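# Remove hatch cover and lay it flat beside frame

## Task

Lift the hatch cover free of the frame it sits in, then set it down lying flat on the table next to that frame.

## Robot and tools

Robot: two arms, left_arm (base near scene y = +0.331 m) and right_arm (base near y = -0.353 m), each ending in a five-finger hand. The left hand is the mirror of the right one. Cameras: cam_high and cam_hatch are fixed; cam_left_wrist and cam_right_wrist ride on the wrists.

Frames. Scene frame: origin at table-top height midway between the nominal bases, +z up, +x out over the table, +y toward left_arm. Camera left/right is not arm left/right. Each arm's printed hand pose, velocities and Hand target are in that arm's own base frame. Command offsets are along the axes of the arm's current Hand target. The hand point sits 0.05 m in front of the palm and 0.15 m out from the wrist face. Its +z runs along the straight fingers and +y points out of the palm. On the right hand +x runs across the palm away from the thumb; on the left hand +x runs toward the thumb. Straight fingertips reach 0.06-0.07 m past the point, and their lines lie 0.06 m behind it (-y). A bracket on the little-finger side can snag things. With fingers level, the wrist can hang up to 0.11 m (palm down) or 0.23 m (palm up) below the point and strike the table first.

Row layout (used by execute_actions and move): 28 numbers, each in [-1, 1], always for both arms. Positions 1-6: left_arm dx, dy, dz, rx, ry, rz. 7-14: left hand little, ring, middle, index, thumb_bend, thumb_turn, force_limit, speed. 15-20: right_arm dx..rz. 21-28: right hand in the same eight-number order. The six pose numbers are offsets, not poses: measured from the arm's Hand target when the action or move begins, in that target's axes; 1.0 equals 0.6 m or 180 degrees, and rx, ry, rz form one rotation vector. All six at 0 holds the arm at its Hand target. Finger numbers are absolute targets: -1 straight/open, +1 curled. thumb_bend -1 straight to +1 fully bent; thumb_turn -1 beside the palm to +1 opposite the fingers. force_limit maps -1..+1 to about 0..10 N at the fingertip (0..15 N for both thumb motors). speed rises from nearly zero at -1 to full at +0.48 and stays full above. There is no 'leave alone' value: repeat the hand's last executed eight numbers (at first, its hand_measured plus hand_force_limit and hand_speed). The controller clips orientation to 32 degrees from the measured one per step.

Tools.
execute_actions(actions, cameras): actions is a list of actions; each action is a list of 0-15 rows lasting 0.5 s (15 steps of 1/30 s); a short list holds its final row. Every row is counted from the action's starting Hand target. cameras: list of names, ["all"], [] or null (images by default only when actions is empty).
move(target, speed, blend, stop_force, zero, blocking, cameras): target is one row or up to 15 rows, every one offset from the same starting Hand targets. Straight-line path, at least 0.5 s, at most 10 s. speed in m/s, 0.002-3.6, default 0.25 (turn rate twice that in rad/s), one value or one per target. blend in m rounds corners of a list; 0 stops at each. stop_force in N, 3-120, shared by both arms, ends an arm's path when it feels that much push against its travel; not with turning hand points, and omit it when backing off a contact. zero (with stop_force only): true re-zeroes before the move. blocking=false returns after about 0.5 s while the move continues (not with stop_force).
wait(seconds 0-10, cameras). stop(cameras) brakes a running move. zoom_image(camera, region=[x0, y0, x1, y1] in pixels, at most 504 x 504) on the newest images. show_instructions() shows the reference pages. zero_wrist_force(arm = left_arm or right_arm). finished_scene(scene = 1, optional) ends the scene for good.

Results: per arm, end_effector_position (m), end_effector_quat_wxyz, velocities (dropped when joints read 'within noise'), Hand target (base for the next offsets; the hand often rests a bit short, so resend the gap), Joint positions, torques, Wrist force and Wrist torque in the hand's axes plus a peak-force line. Hand lists follow the motor order: hand_measured (position on the command scale), hand_stopped_by (moving, target, force, stalled, fault), hand_load_n (positive when something pushes a finger open; near 0 after a lost grip), hand_force_limit, hand_speed. A move adds a 'move:' line: done, off_target, moving, held or fault, and limits=paced or held. MOTOR HOT, fault and OVER-TEMPERATURE lines warn of stops.

Gripping: with thumb_turn fully +1, the hand closes on objects 0.035-0.065 m thick, or a handle down to 0.025 m. Close gently at speed -0.94 or below. To grip harder, raise force_limit and send a more-closed target; to loosen, send a target more open than hand_measured.

Avoid: contact torque at joint limits (133 N m for the three big joints, 24.9 N m for each wrist joint) or net outside force near 150 N; either freezes the arm for 10 s. Arms are stiff, so aiming even slightly past firm contact can fault; approach slowly. Do not let the arms touch each other or a hand clamp the other hand. Do not swing close to an arm's own base. Do not drop, slam or let the cover fall; anything left off the table fails the task. Keep finger loads modest and avoid long stretched or pushing holds that heat motors. The cover must stay flat on the table after release, without the robot.

Each tool is called after "Request:" as name([rows], argument=value, ...), one row to a line, values as JSON.

Reference images:

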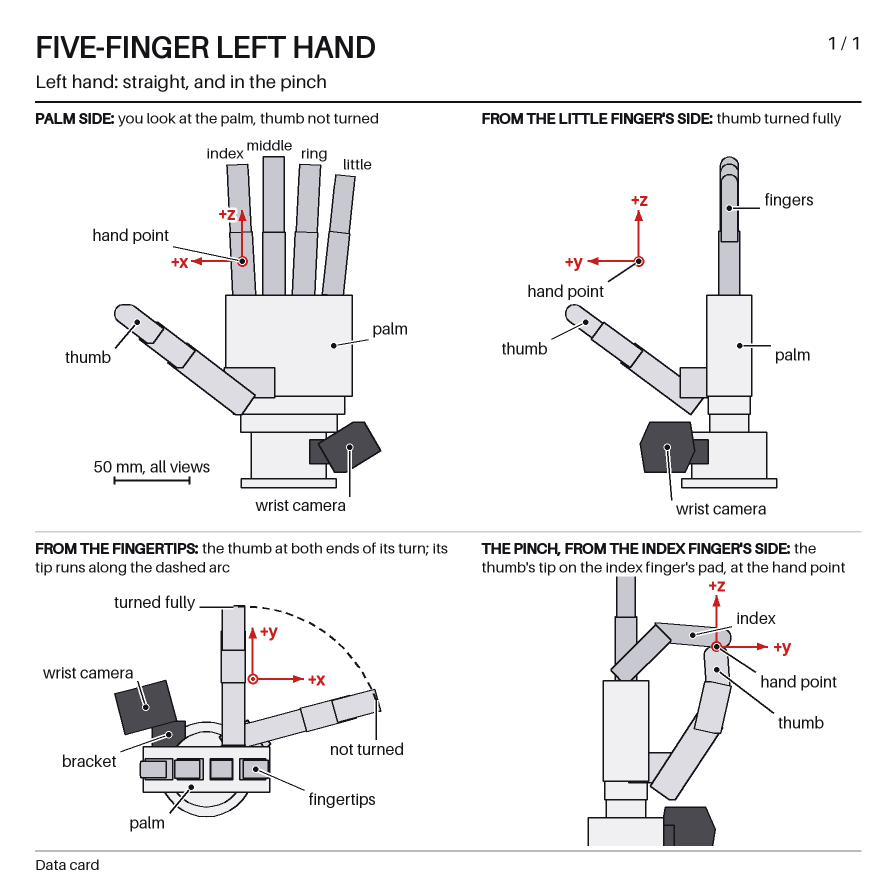

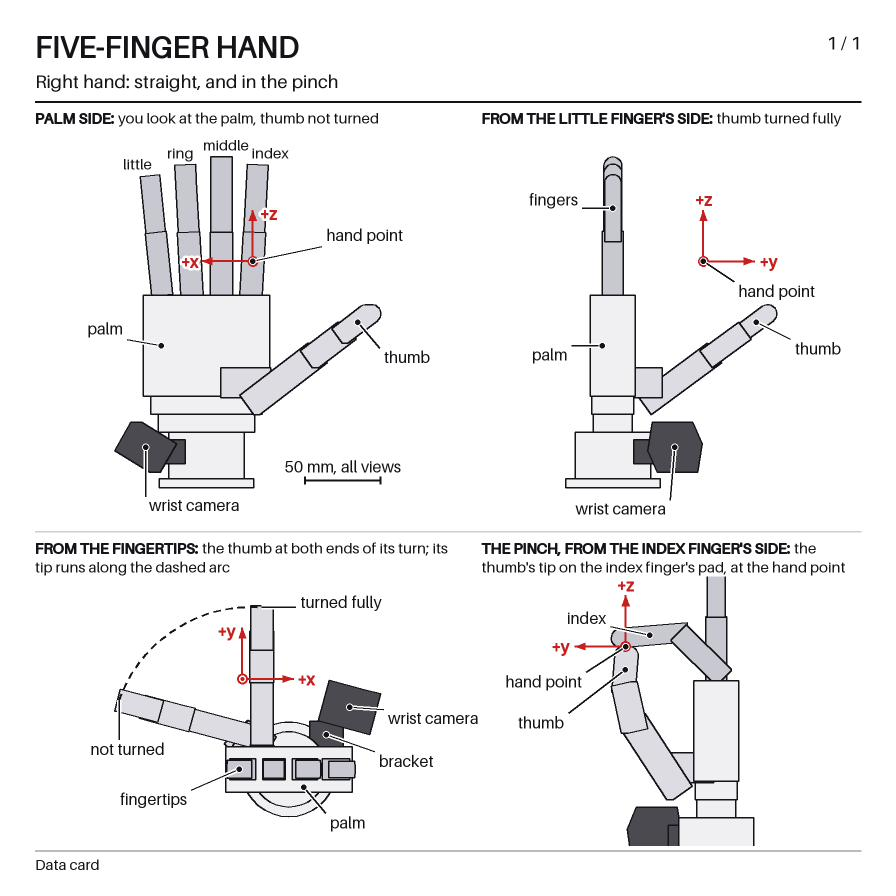

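## Session

Request:
execute_actions(actions=[])

Scene clock: 0.00 s.
left_arm: end_effector_position=(+0.3563, +0.2039, +0.2094) hand_measured=(-1.000, -1.000, -1.000, -1.000, -1.000, -1.000) hand_load_n=(+0.0, +0.0, +0.0, +0.0, +0.0, +0.0) hand_stopped_by=(target, target, target, target, target, target) hand_force_limit=0.00 hand_speed=-0.80 end_effector_quat_wxyz=(+0.002, +0.846, -0.533, -0.002) | right_arm: end_effector_position=(+0.0606, +0.2828, +0.3709) hand_measured=(-1.000, -1.000, -1.000, -1.000, -1.000, -1.000) hand_load_n=(+0.0, +0.0, +0.0, +0.0, +0.0, +0.0) hand_stopped_by=(target, target, target, target, target, target) hand_force_limit=0.00 hand_speed=-0.80 end_effector_quat_wxyz=(-0.251, +0.745, +0.238, -0.571)
Joint positions: left_arm=[4 -1.993 -1.384 1.802 -1.575 3.553] | right_arm=[0.507 -1.266 1.866 2.271 0.976 1.002]
Joint velocities: within noise
Joint torques (N m): no reading
Wrist force (N): no reading
Wrist torque (N m): no reading
Wrist force, peak (N): no reading
Hand target: left_arm +0.3563, +0.2039, +0.2094; +0.002, +0.846, -0.533, -0.002 | right_arm +0.0606, +0.2828, +0.3709; -0.251, +0.745, +0.238, -0.571

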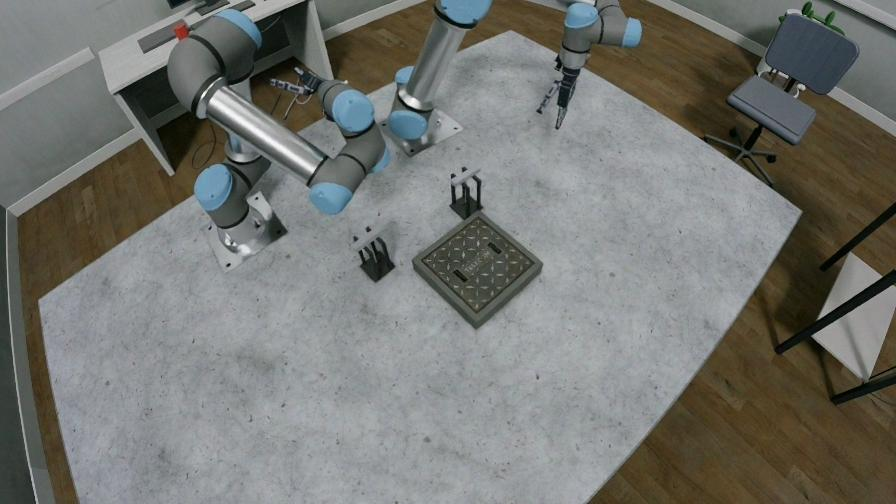

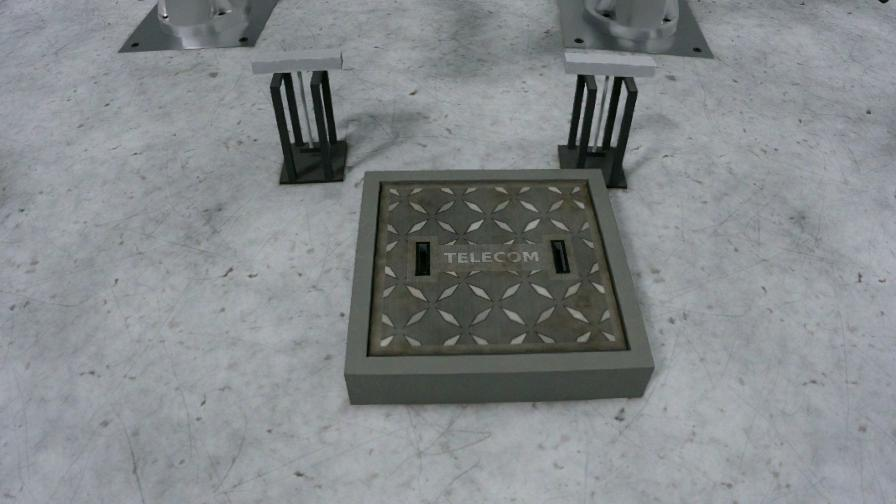

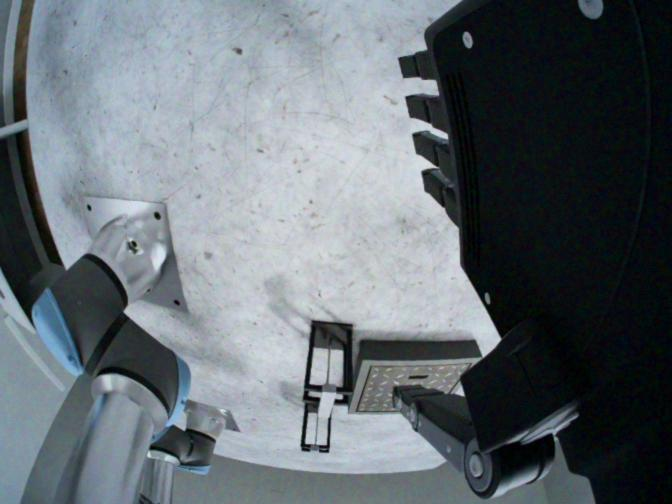

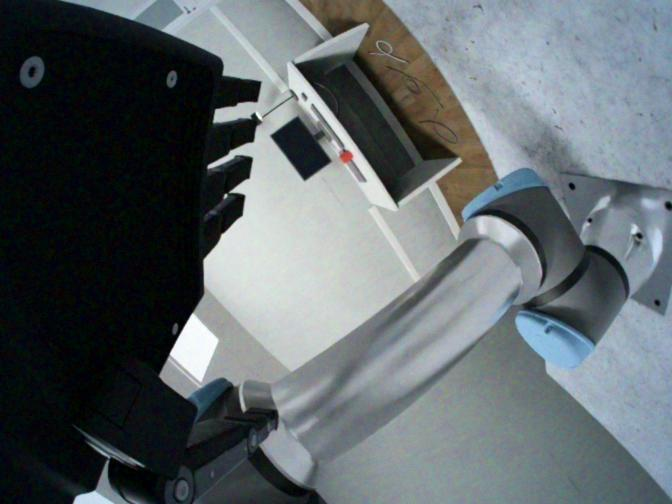

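Request:
zoom_image(camera="cam_hatch", region=[230, 20, 450, 220])

Request:
zoom_image(camera="cam_hatch", region=[520, 20, 740, 220])

Request:
zoom_image(camera="cam_hatch", region=[330, 150, 680, 420])

Request:
zoom_image(camera="cam_high", region=[330, 140, 580, 340])

Request:
zoom_image(camera="cam_left_wrist", region=[250, 300, 520, 504])

Scaled by 2.291 from the camera's 896x504 image, which has a finer 1280x720 frame.

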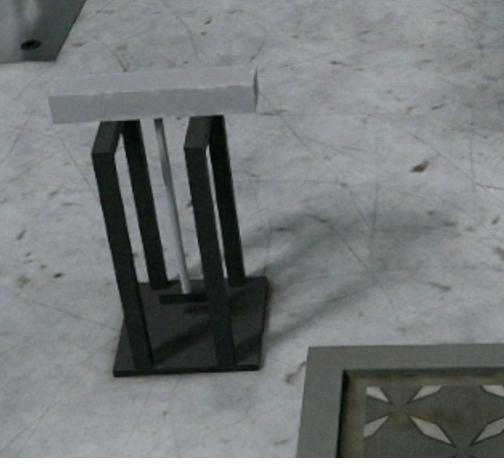

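Scaled by 2.291 from the camera's 896x504 image, which has a finer 1280x720 frame.

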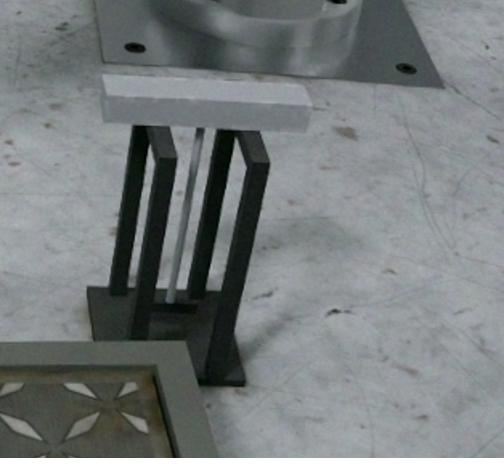

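Scaled by 1.440 from the camera's 896x504 image, which has a finer 1280x720 frame.

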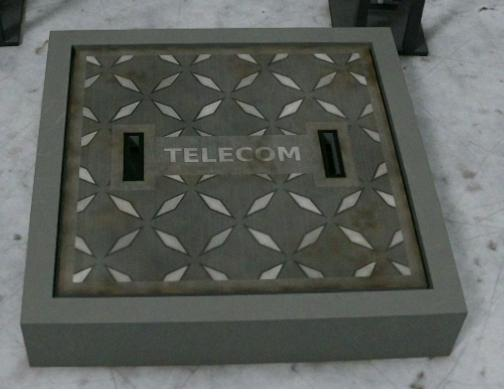

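Scaled by 2.016 from the camera's 896x504 image, which has a finer 1280x720 frame.

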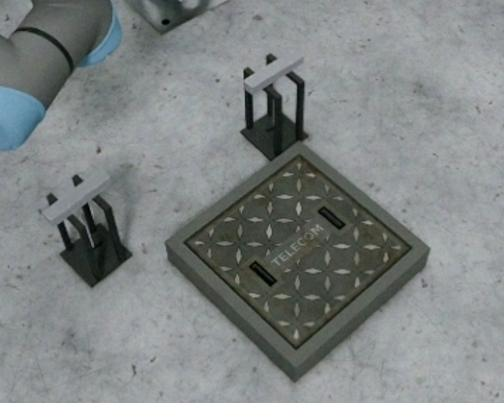

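Scaled by 1.867 from the camera's 672x504 image, which has a finer 960x720 frame.

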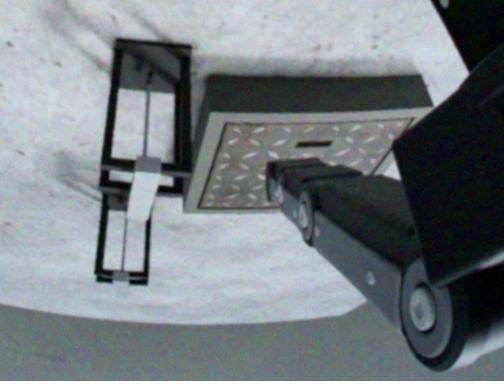

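Request:
move(target=[0.3867,0.0117,-0.0677,0,0,0.1256,-1,-1,-1,-1,-1,-1,0,-0.8,-0.0133,0.0863,-0.582,0.1858,0.4773,0.5708,-1,-1,-1,-1,-1,-1,0,-0.8], cameras=["all"])

Scene clock: 9.13 s.
left_arm: end_effector_position=(+0.4504, -0.0084, +0.2495) hand_measured=(-1.000, -1.000, -1.000, -1.000, -1.000, -1.000) hand_load_n=(+0.0, +0.0, +0.0, +0.0, +0.0, +0.0) hand_stopped_by=(target, target, target, target, target, target) hand_force_limit=0.00 hand_speed=-0.80 end_effector_quat_wxyz=(+0.002, +0.725, -0.688, -0.002) | right_arm: end_effector_position=(+0.4008, +0.2027, +0.4207) hand_measured=(-1.000, -1.000, -1.000, -1.000, -1.000, -1.000) hand_load_n=(-0.5, +0.0, +0.0, +0.0, +0.0, +0.0) hand_stopped_by=(target, target, target, target, target, target) hand_force_limit=0.00 hand_speed=-0.80 end_effector_quat_wxyz=(+0.001, +0.707, -0.707, +0.000)
Joint positions: left_arm=[3.456 -2.068 -1.169 1.66 -1.572 3.404] | right_arm=[0.083 -1.065 0.71 1.927 1.572 3.225]
Joint torques (N m): left_arm=[-14.19 25.86 29.83 -3.64 -0.26 -1.63] | right_arm=[9.48 -32.38 -23.41 4.3 1.61 2.17]
Wrist force (N): left_arm=[-0.2 -0.3 0.0] | right_arm=[1.4 0.5 -0.6]
Wrist torque (N m): left_arm=[-0.07 0.01 0.16] | right_arm=[-0.01 0.13 0.19]
Wrist force, peak (N): left_arm=[0.4 0.5 -0.2] | right_arm=[1.7 0.8 -0.7]
Hand target: left_arm +0.4504, -0.0084, +0.2495; +0.002, +0.725, -0.688, -0.002 | right_arm +0.4009, +0.2027, +0.4207; +0.001, +0.707, -0.707, +0.000
Off the commanded pose: left_arm 0.000 m, 0 deg | right_arm 0.000 m, 0 deg.
move: done

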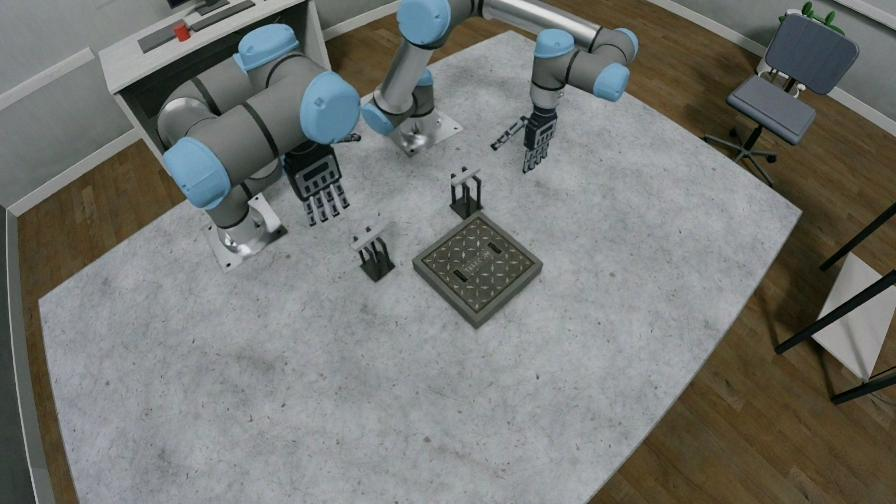

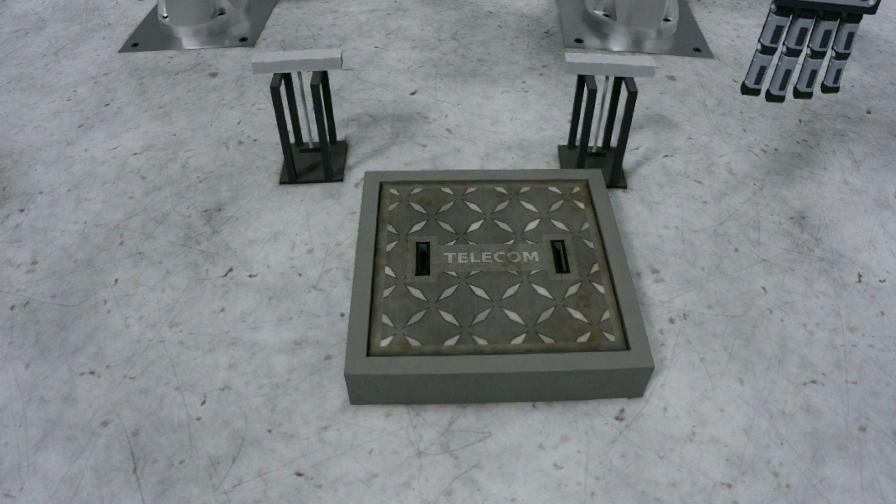

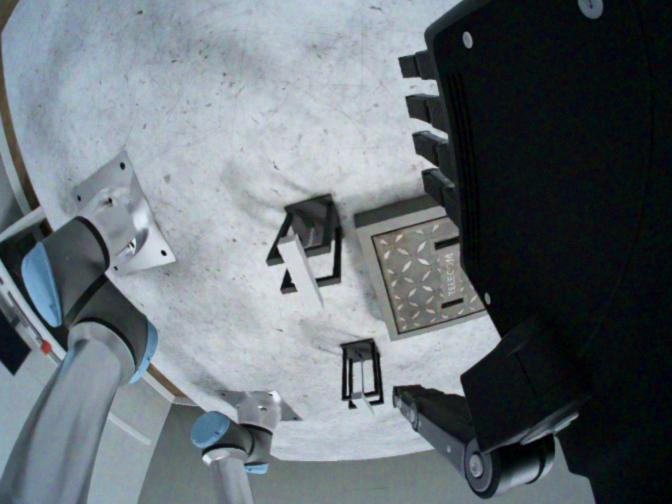

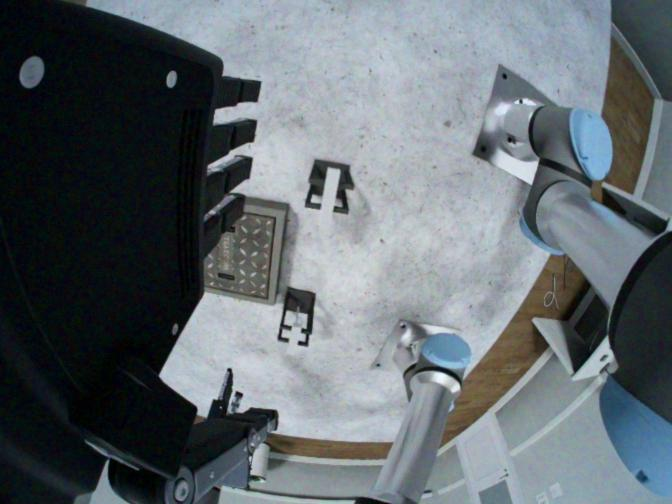

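Request:
zoom_image(camera="cam_left_wrist", region=[230, 170, 500, 430])

Request:
zoom_image(camera="cam_right_wrist", region=[190, 140, 400, 370])

Request:
zoom_image(camera="cam_hatch", region=[540, 30, 680, 200])

Request:
zoom_image(camera="cam_hatch", region=[240, 30, 380, 200])

Request:
zoom_image(camera="cam_hatch", region=[400, 220, 590, 300])

Scaled by 1.867 from the camera's 672x504 image, which has a finer 960x720 frame.

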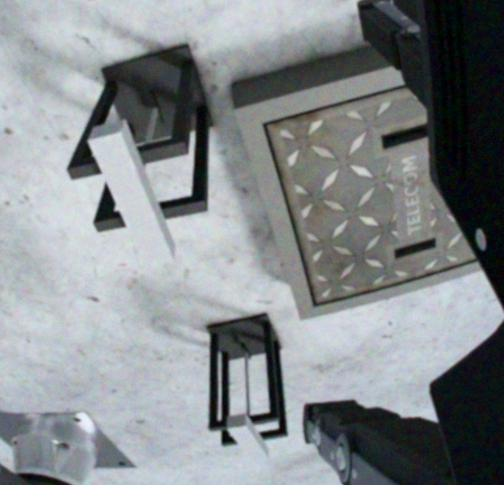

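Scaled by 2.191 from the camera's 672x504 image, which has a finer 960x720 frame.

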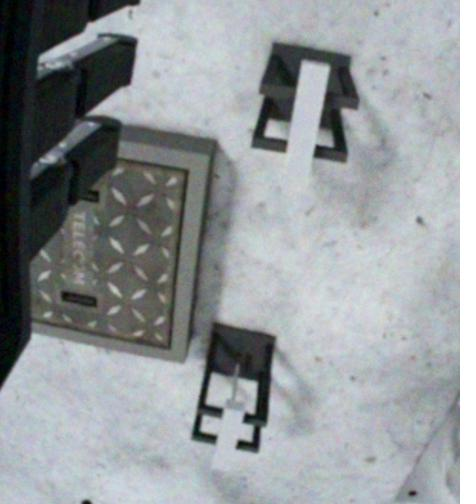

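Scaled by 2.965 from the camera's 896x504 image, which has a finer 1280x720 frame.

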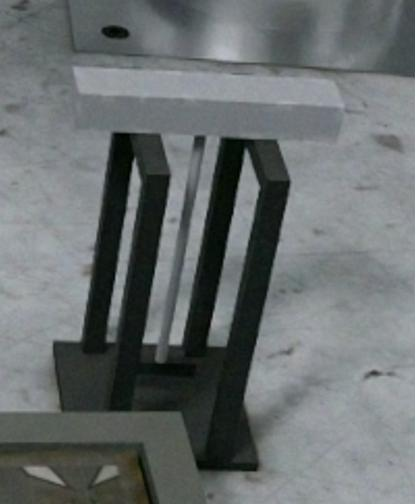

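Scaled by 2.965 from the camera's 896x504 image, which has a finer 1280x720 frame.

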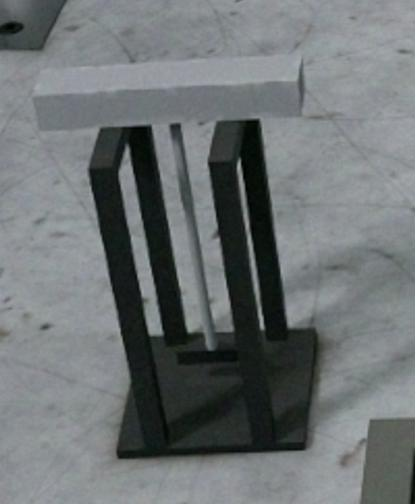

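Scaled by 2.653 from the camera's 896x504 image, which has a finer 1280x720 frame.

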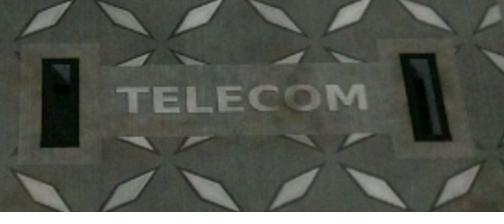

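Request:
move(target=[0.25,0.1707,0.0158,0,0,0,-1,-1,-1,-1,-1,1,0,-0.2,0,0,0,0,0,0,-1,-1,-1,-1,-1,1,0,-0.2], cameras=["all"])

Request:
zoom_image(camera="cam_left_wrist", region=[260, 20, 500, 270])

Scene clock: 14.30 s.
left_arm: end_effector_position=(+0.3559, -0.1635, +0.2407) hand_measured=(-1.000, -1.000, -1.000, -1.000, -1.000, +1.000) hand_load_n=(+0.0, +0.0, +0.0, +0.0, +0.0, +0.0) hand_stopped_by=(target, target, target, target, target, target) hand_force_limit=0.00 hand_speed=-0.20 end_effector_quat_wxyz=(+0.002, +0.725, -0.688, -0.002) | right_arm: end_effector_position=(+0.4009, +0.2027, +0.4207) hand_measured=(-1.000, -1.000, -1.000, -1.000, -1.000, +1.000) hand_load_n=(+0.0, +0.0, +0.0, +0.0, +0.0, +0.0) hand_stopped_by=(target, target, target, target, target, target) hand_force_limit=0.00 hand_speed=-0.20 end_effector_quat_wxyz=(+0.001, +0.707, -0.707, +0.000)
Joint positions: left_arm=[3.151 -1.881 -1.459 1.763 -1.571 3.099] | right_arm=[0.083 -1.065 0.71 1.927 1.572 3.225]
Joint torques (N m): left_arm=[-14.67 45.29 9.02 -0.42 -1.09 -1.71] | right_arm=[8.93 -32.93 -21.69 2.73 -0.53 1.99]
Wrist force (N): left_arm=[-0.3 0.2 -0.1] | right_arm=[1.4 0.6 -0.5]
Wrist torque (N m): left_arm=[0.00 0.04 0.15] | right_arm=[-0.01 0.10 0.19]
Wrist force, peak (N): left_arm=[1.1 0.9 0.5] | right_arm=[1.7 0.8 -0.9]
Hand target: left_arm +0.3559, -0.1635, +0.2407; +0.002, +0.725, -0.688, -0.002 | right_arm +0.4009, +0.2027, +0.4207; +0.001, +0.707, -0.707, +0.000
Off the commanded pose: left_arm 0.000 m, 0 deg | right_arm 0.000 m, 0 deg.
move: done

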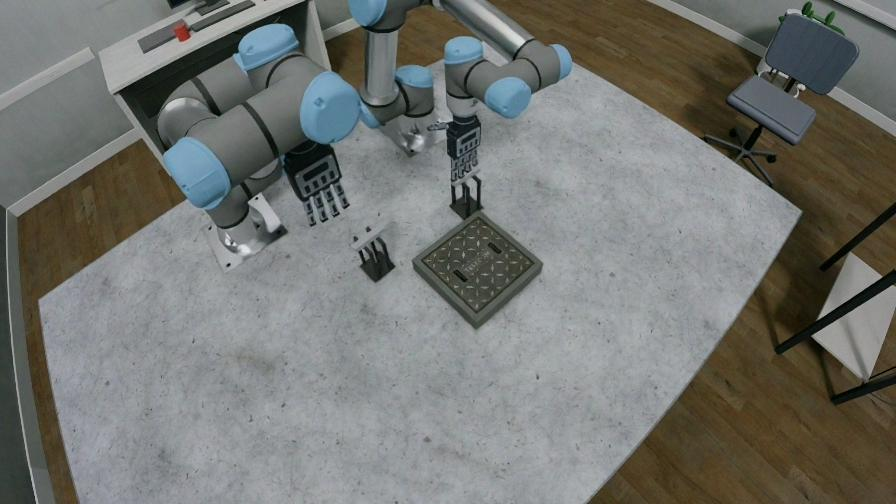

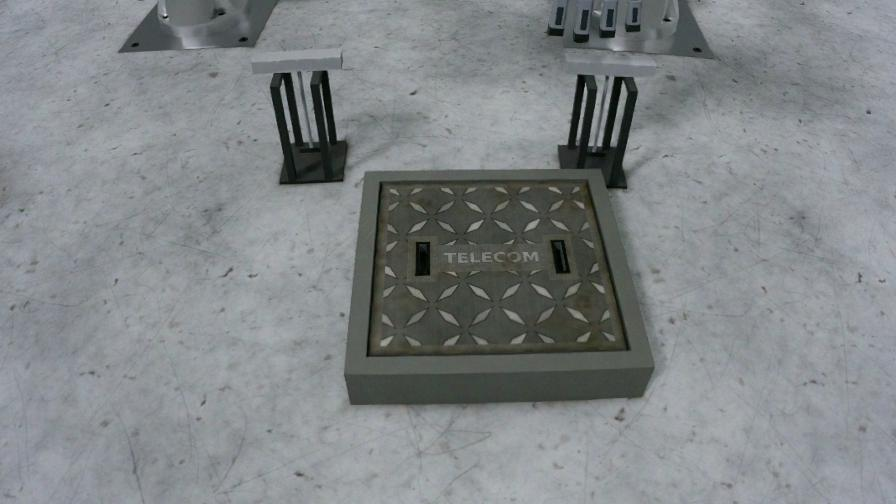

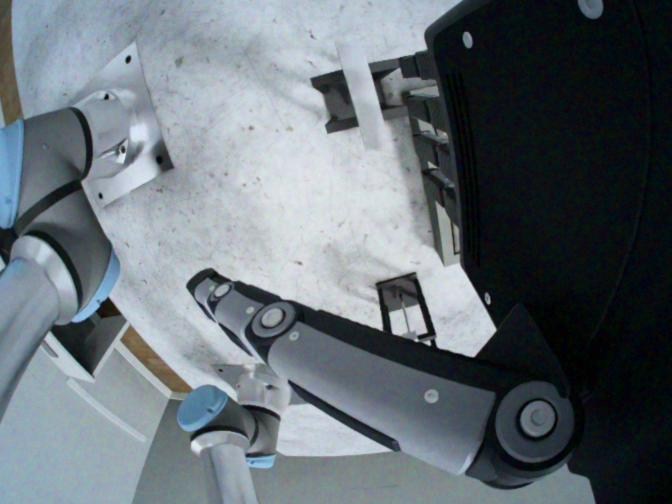

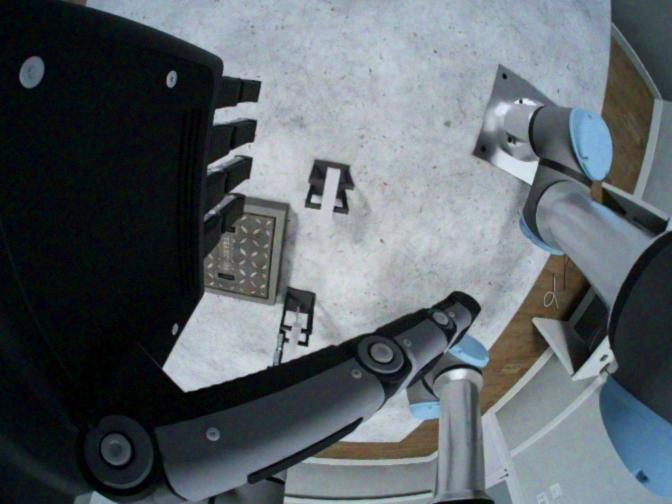

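Scaled by 2.016 from the camera's 672x504 image, which has a finer 960x720 frame.

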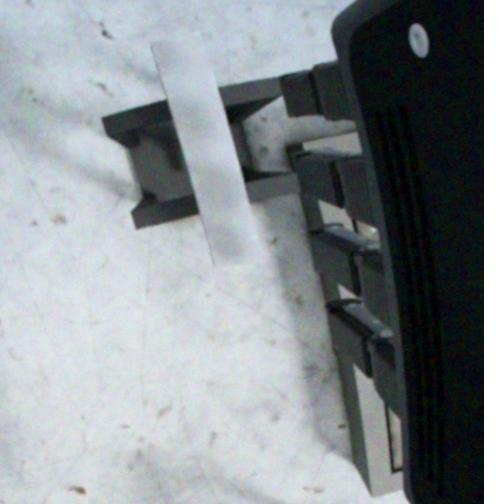

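Request:
zoom_image(camera="cam_left_wrist", region=[370, 30, 500, 230])

Request:
zoom_image(camera="cam_hatch", region=[530, 0, 680, 100])

Scaled by 2.520 from the camera's 672x504 image, which has a finer 960x720 frame.

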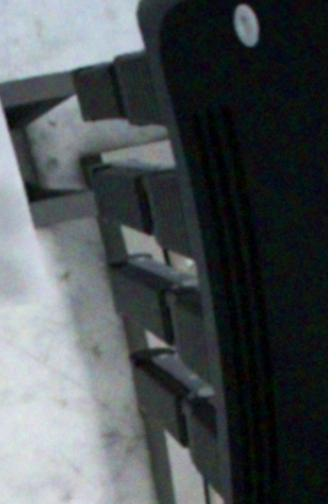

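Scaled by 3.360 from the camera's 896x504 image, which has a finer 1280x720 frame.

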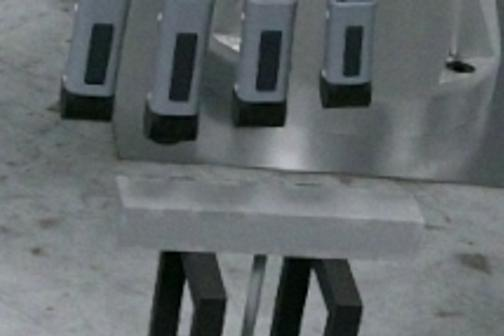

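Request:
move(target=[-0.25,-0.503,-0.132,0.5,0,0,-1,-1,-1,-1,-1,1,0,-0.2,0.161,-0.429,-0.167,0.5,0,0,-1,-1,-1,-1,-1,1,0,-0.2], cameras=["cam_high","cam_hatch"], speed=0.35)

Scene clock: 20.57 s.
left_arm: end_effector_position=(+0.6499, +0.0020, +0.3181) hand_measured=(-1.000, -1.000, -1.000, -1.000, -1.000, +1.000) hand_load_n=(+0.0, +0.0, +0.0, +0.0, +0.0, +0.0) hand_stopped_by=(target, target, target, target, target, target) hand_force_limit=0.00 hand_speed=-0.20 end_effector_quat_wxyz=(+0.511, -0.514, +0.488, -0.485) | right_arm: end_effector_position=(+0.6583, +0.1060, +0.5207) hand_measured=(-1.000, -1.000, -1.000, -1.000, -1.000, +1.000) hand_load_n=(+0.0, -0.5, +0.0, +0.0, +0.0, +0.0) hand_stopped_by=(target, target, target, target, target, target) hand_force_limit=0.00 hand_speed=-0.20 end_effector_quat_wxyz=(+0.499, -0.500, +0.500, -0.500)
Joint positions: left_arm=[3.532 -1.571 -1.85 3.414 -1.233 3.144] | right_arm=[-0.144 -1.542 1.301 0.242 1.427 3.141]
Joint torques (N m): left_arm=[13.48 7.82 12.45 3.37 1.28 -1.75] | right_arm=[-8.89 -30.22 -13.7 -3.11 -1.54 2]
Wrist force (N): left_arm=[-0.5 -0.1 2.2] | right_arm=[1.2 -1.0 0.3]
Wrist torque (N m): left_arm=[0.22 0.03 0.06] | right_arm=[-0.14 0.00 -0.02]
Wrist force, peak (N): left_arm=[-0.9 -0.2 2.4] | right_arm=[1.6 0.8 -0.8]
Hand target: left_arm +0.6499, +0.0020, +0.3181; +0.511, -0.514, +0.488, -0.485 | right_arm +0.6583, +0.1060, +0.5207; +0.499, -0.500, +0.500, -0.500
Off the commanded pose: left_arm 0.000 m, 0 deg | right_arm 0.000 m, 0 deg.
move: done
Images, in order (width x height): cam_high 896x504, cam_hatch 896x504.

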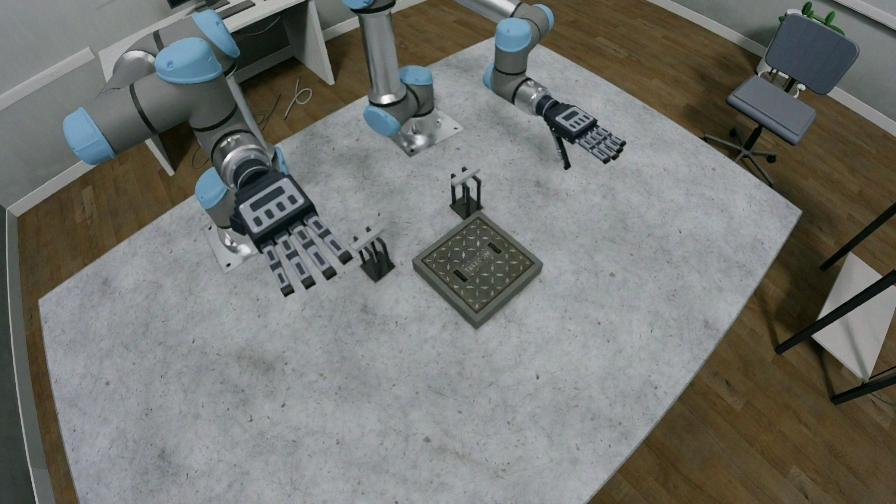

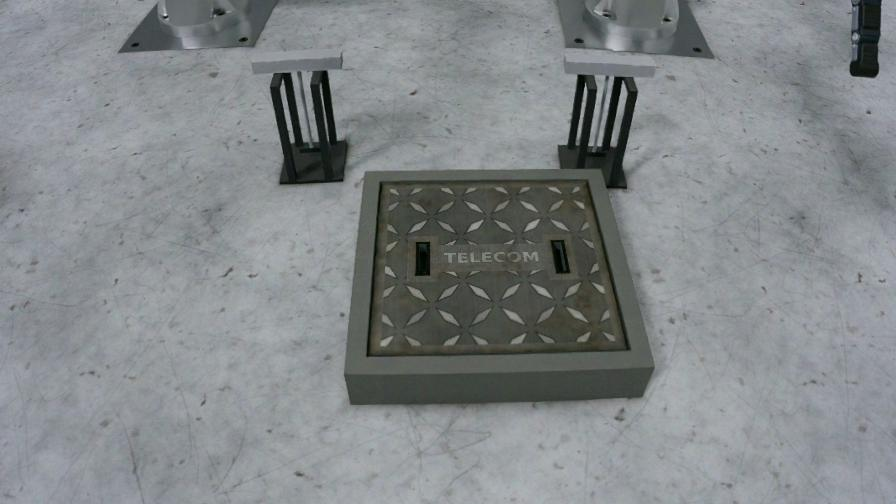

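Request:
move(target=[0.083,0.067,-0.083,0,0.5,0,-1,-1,-1,-1,-1,1,0,-0.2,-0.087,0.4,-0.083,0,-0.5,0,-1,-1,-1,-1,-1,1,0,-0.2], cameras=["cam_high"], speed=0.35)

Scene clock: 23.67 s.
left_arm: end_effector_position=(+0.6025, -0.0503, +0.2782) hand_measured=(-1.000, -1.000, -1.000, -1.000, -1.000, +1.000) hand_load_n=(+0.0, +0.0, +0.0, +0.0, +0.0, -0.5) hand_stopped_by=(target, target, target, target, target, target) hand_force_limit=0.00 hand_speed=-0.20 end_effector_quat_wxyz=(+0.016, -0.021, +0.707, -0.707) | right_arm: end_effector_position=(+0.6083, +0.1580, +0.2808) hand_measured=(-1.000, -1.000, -1.000, -1.000, -1.000, +1.000) hand_load_n=(+0.0, +0.0, -0.5, +0.0, +0.0, +0.5) hand_stopped_by=(target, target, target, target, target, target) hand_force_limit=0.00 hand_speed=-0.20 end_effector_quat_wxyz=(+0.707, -0.707, +0.001, +0.000)
Joint positions: left_arm=[3.661 -2.206 -1.107 3.313 0.467 3.136] | right_arm=[-0.351 -0.956 1.132 -0.179 -0.351 3.145]
Joint torques (N m): left_arm=[-15.12 32.1 30.15 -2.18 1.33 1.87] | right_arm=[9 -39.45 -26.15 2.24 -1.58 -2.06]
Wrist force (N): left_arm=[-0.4 -0.2 1.9] | right_arm=[0.7 -1.1 0.6]
Wrist torque (N m): left_arm=[0.24 -0.01 -0.15] | right_arm=[-0.18 0.03 0.03]
Wrist force, peak (N): left_arm=[-0.8 -0.5 2.3] | right_arm=[1.5 -1.3 0.8]
Hand target: left_arm +0.6025, -0.0503, +0.2782; +0.016, -0.021, +0.707, -0.707 | right_arm +0.6083, +0.1580, +0.2807; +0.707, -0.707, +0.000, +0.000
Off the commanded pose: left_arm 0.000 m, 0 deg | right_arm 0.000 m, 0 deg.
move: done
Images, in order (width x height): cam_high 896x504.

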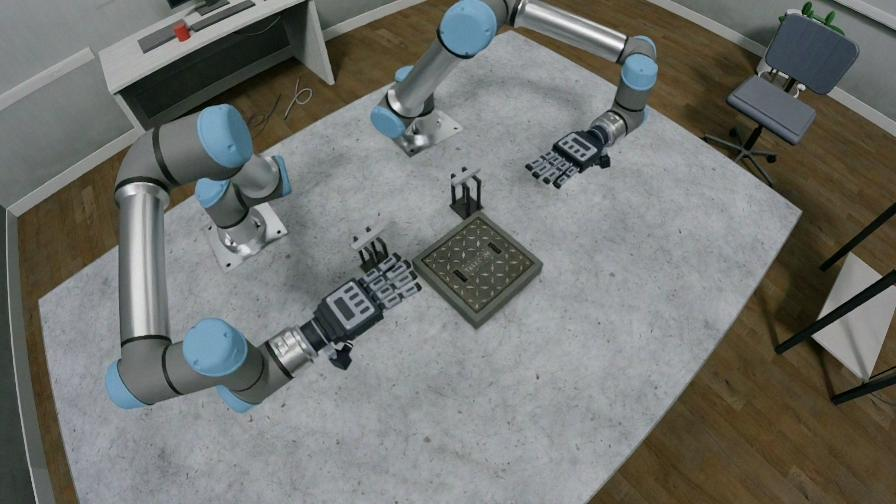

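Request:
move(target=[0.233,0.063,0.052,0,0.5,0,-1,-1,-1,-1,-1,1,0,-0.2,-0.233,0.067,0.117,0,-0.5,0,-1,-1,-1,-1,-1,1,0,-0.2], cameras=["all"], speed=0.35)

Scene clock: 26.67 s.
left_arm: end_effector_position=(+0.4643, -0.0887, +0.2412) hand_measured=(-1.000, -1.000, -1.000, -1.000, -1.000, +1.000) hand_load_n=(+0.0, +0.0, +0.0, +0.0, +0.0, +0.0) hand_stopped_by=(target, target, target, target, target, target) hand_force_limit=0.00 hand_speed=-0.20 end_effector_quat_wxyz=(+0.488, -0.485, -0.511, +0.514) | right_arm: end_effector_position=(+0.4686, +0.2283, +0.2406) hand_measured=(-1.000, -1.000, -1.000, -1.000, -1.000, +1.000) hand_load_n=(+0.0, +0.0, +0.0, -0.5, +0.0, +0.0) hand_stopped_by=(target, target, target, target, target, target) hand_force_limit=0.00 hand_speed=-0.20 end_effector_quat_wxyz=(+0.500, -0.500, -0.499, +0.500)
Joint positions: left_arm=[3.179 -2.431 -0.813 3.238 1.556 3.142] | right_arm=[0.17 -0.558 0.526 0.033 -1.4 3.142]
Joint torques (N m): left_arm=[-13.74 65.3 8.76 0.32 1.21 1.8] | right_arm=[9.42 -65.71 -11.46 -0.05 -1.6 -1.57]
Wrist force (N): left_arm=[-0.4 -0.4 2.3] | right_arm=[0.9 -1.0 0.4]
Wrist torque (N m): left_arm=[0.17 0.00 -0.12] | right_arm=[-0.14 0.08 0.02]
Wrist force, peak (N): left_arm=[-0.8 -0.2 2.9] | right_arm=[1.6 -1.2 0.9]
Hand target: left_arm +0.4643, -0.0888, +0.2412; +0.488, -0.485, -0.511, +0.514 | right_arm +0.4685, +0.2283, +0.2406; +0.500, -0.500, -0.499, +0.500
Off the commanded pose: left_arm 0.000 m, 0 deg | right_arm 0.000 m, 0 deg.
move: done

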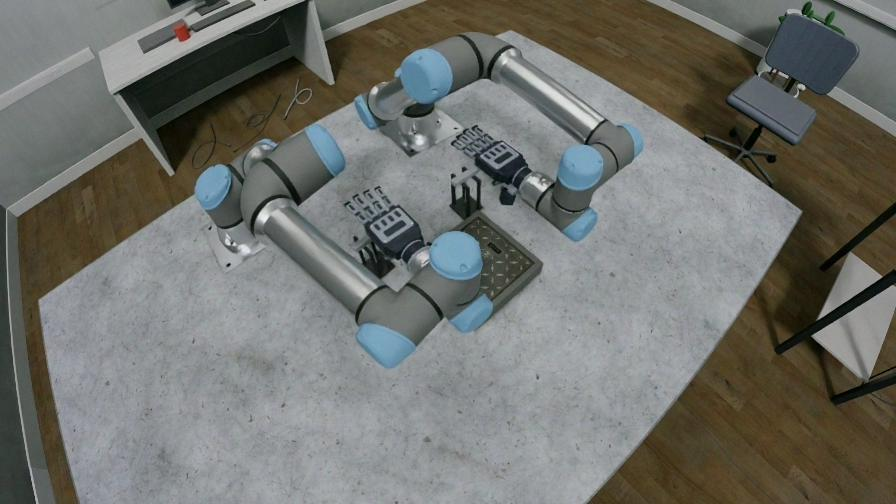

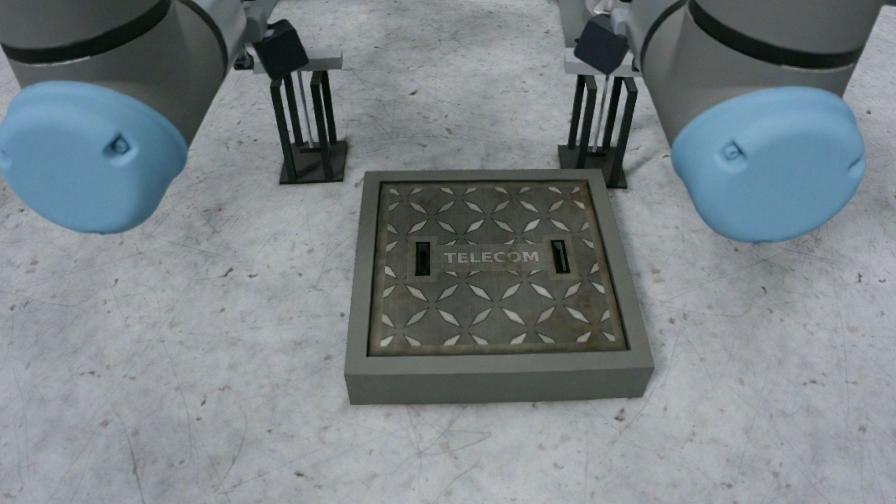

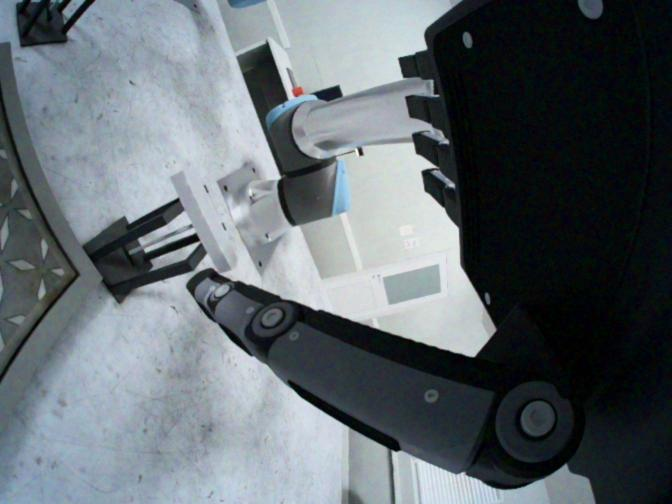

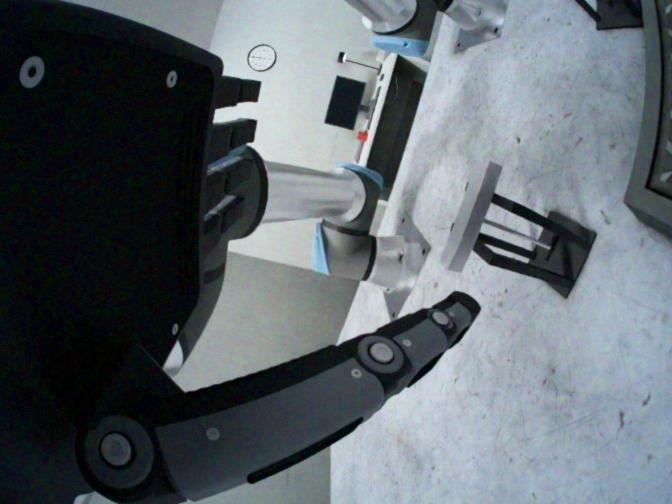

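Request:
zoom_image(camera="cam_left_wrist", region=[70, 140, 330, 340])

Request:
zoom_image(camera="cam_right_wrist", region=[380, 130, 620, 340])

Scaled by 1.938 from the camera's 672x504 image, which has a finer 960x720 frame.

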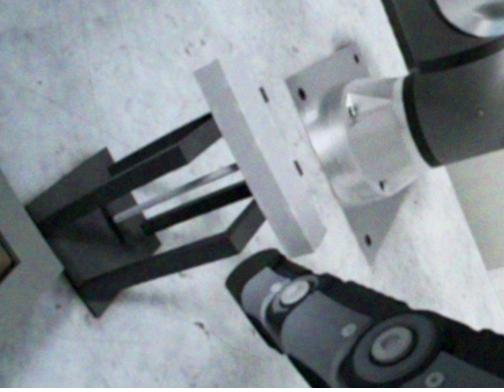

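Scaled by 2.100 from the camera's 672x504 image, which has a finer 960x720 frame.

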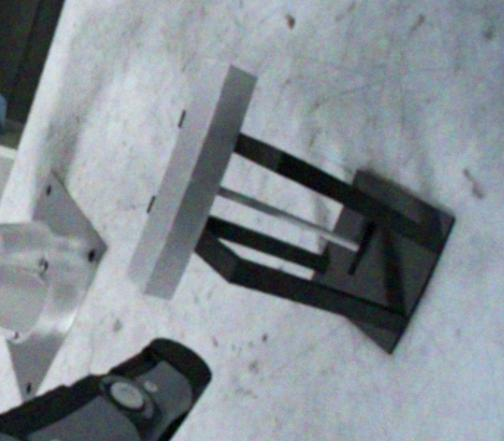

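Request:
zoom_image(camera="cam_right_wrist", region=[190, 50, 320, 260])

Request:
zoom_image(camera="cam_left_wrist", region=[360, 30, 490, 240])

Scaled by 2.400 from the camera's 672x504 image, which has a finer 960x720 frame.

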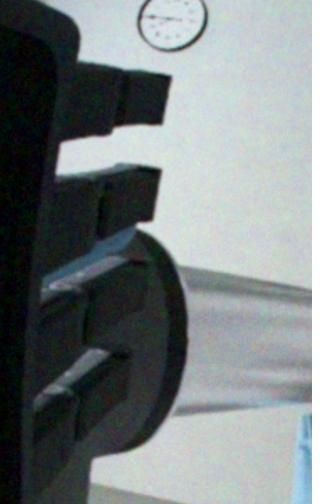

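Scaled by 2.400 from the camera's 672x504 image, which has a finer 960x720 frame.

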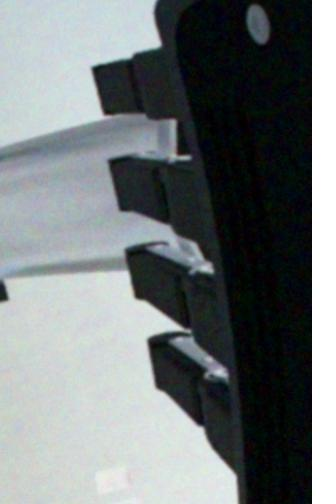

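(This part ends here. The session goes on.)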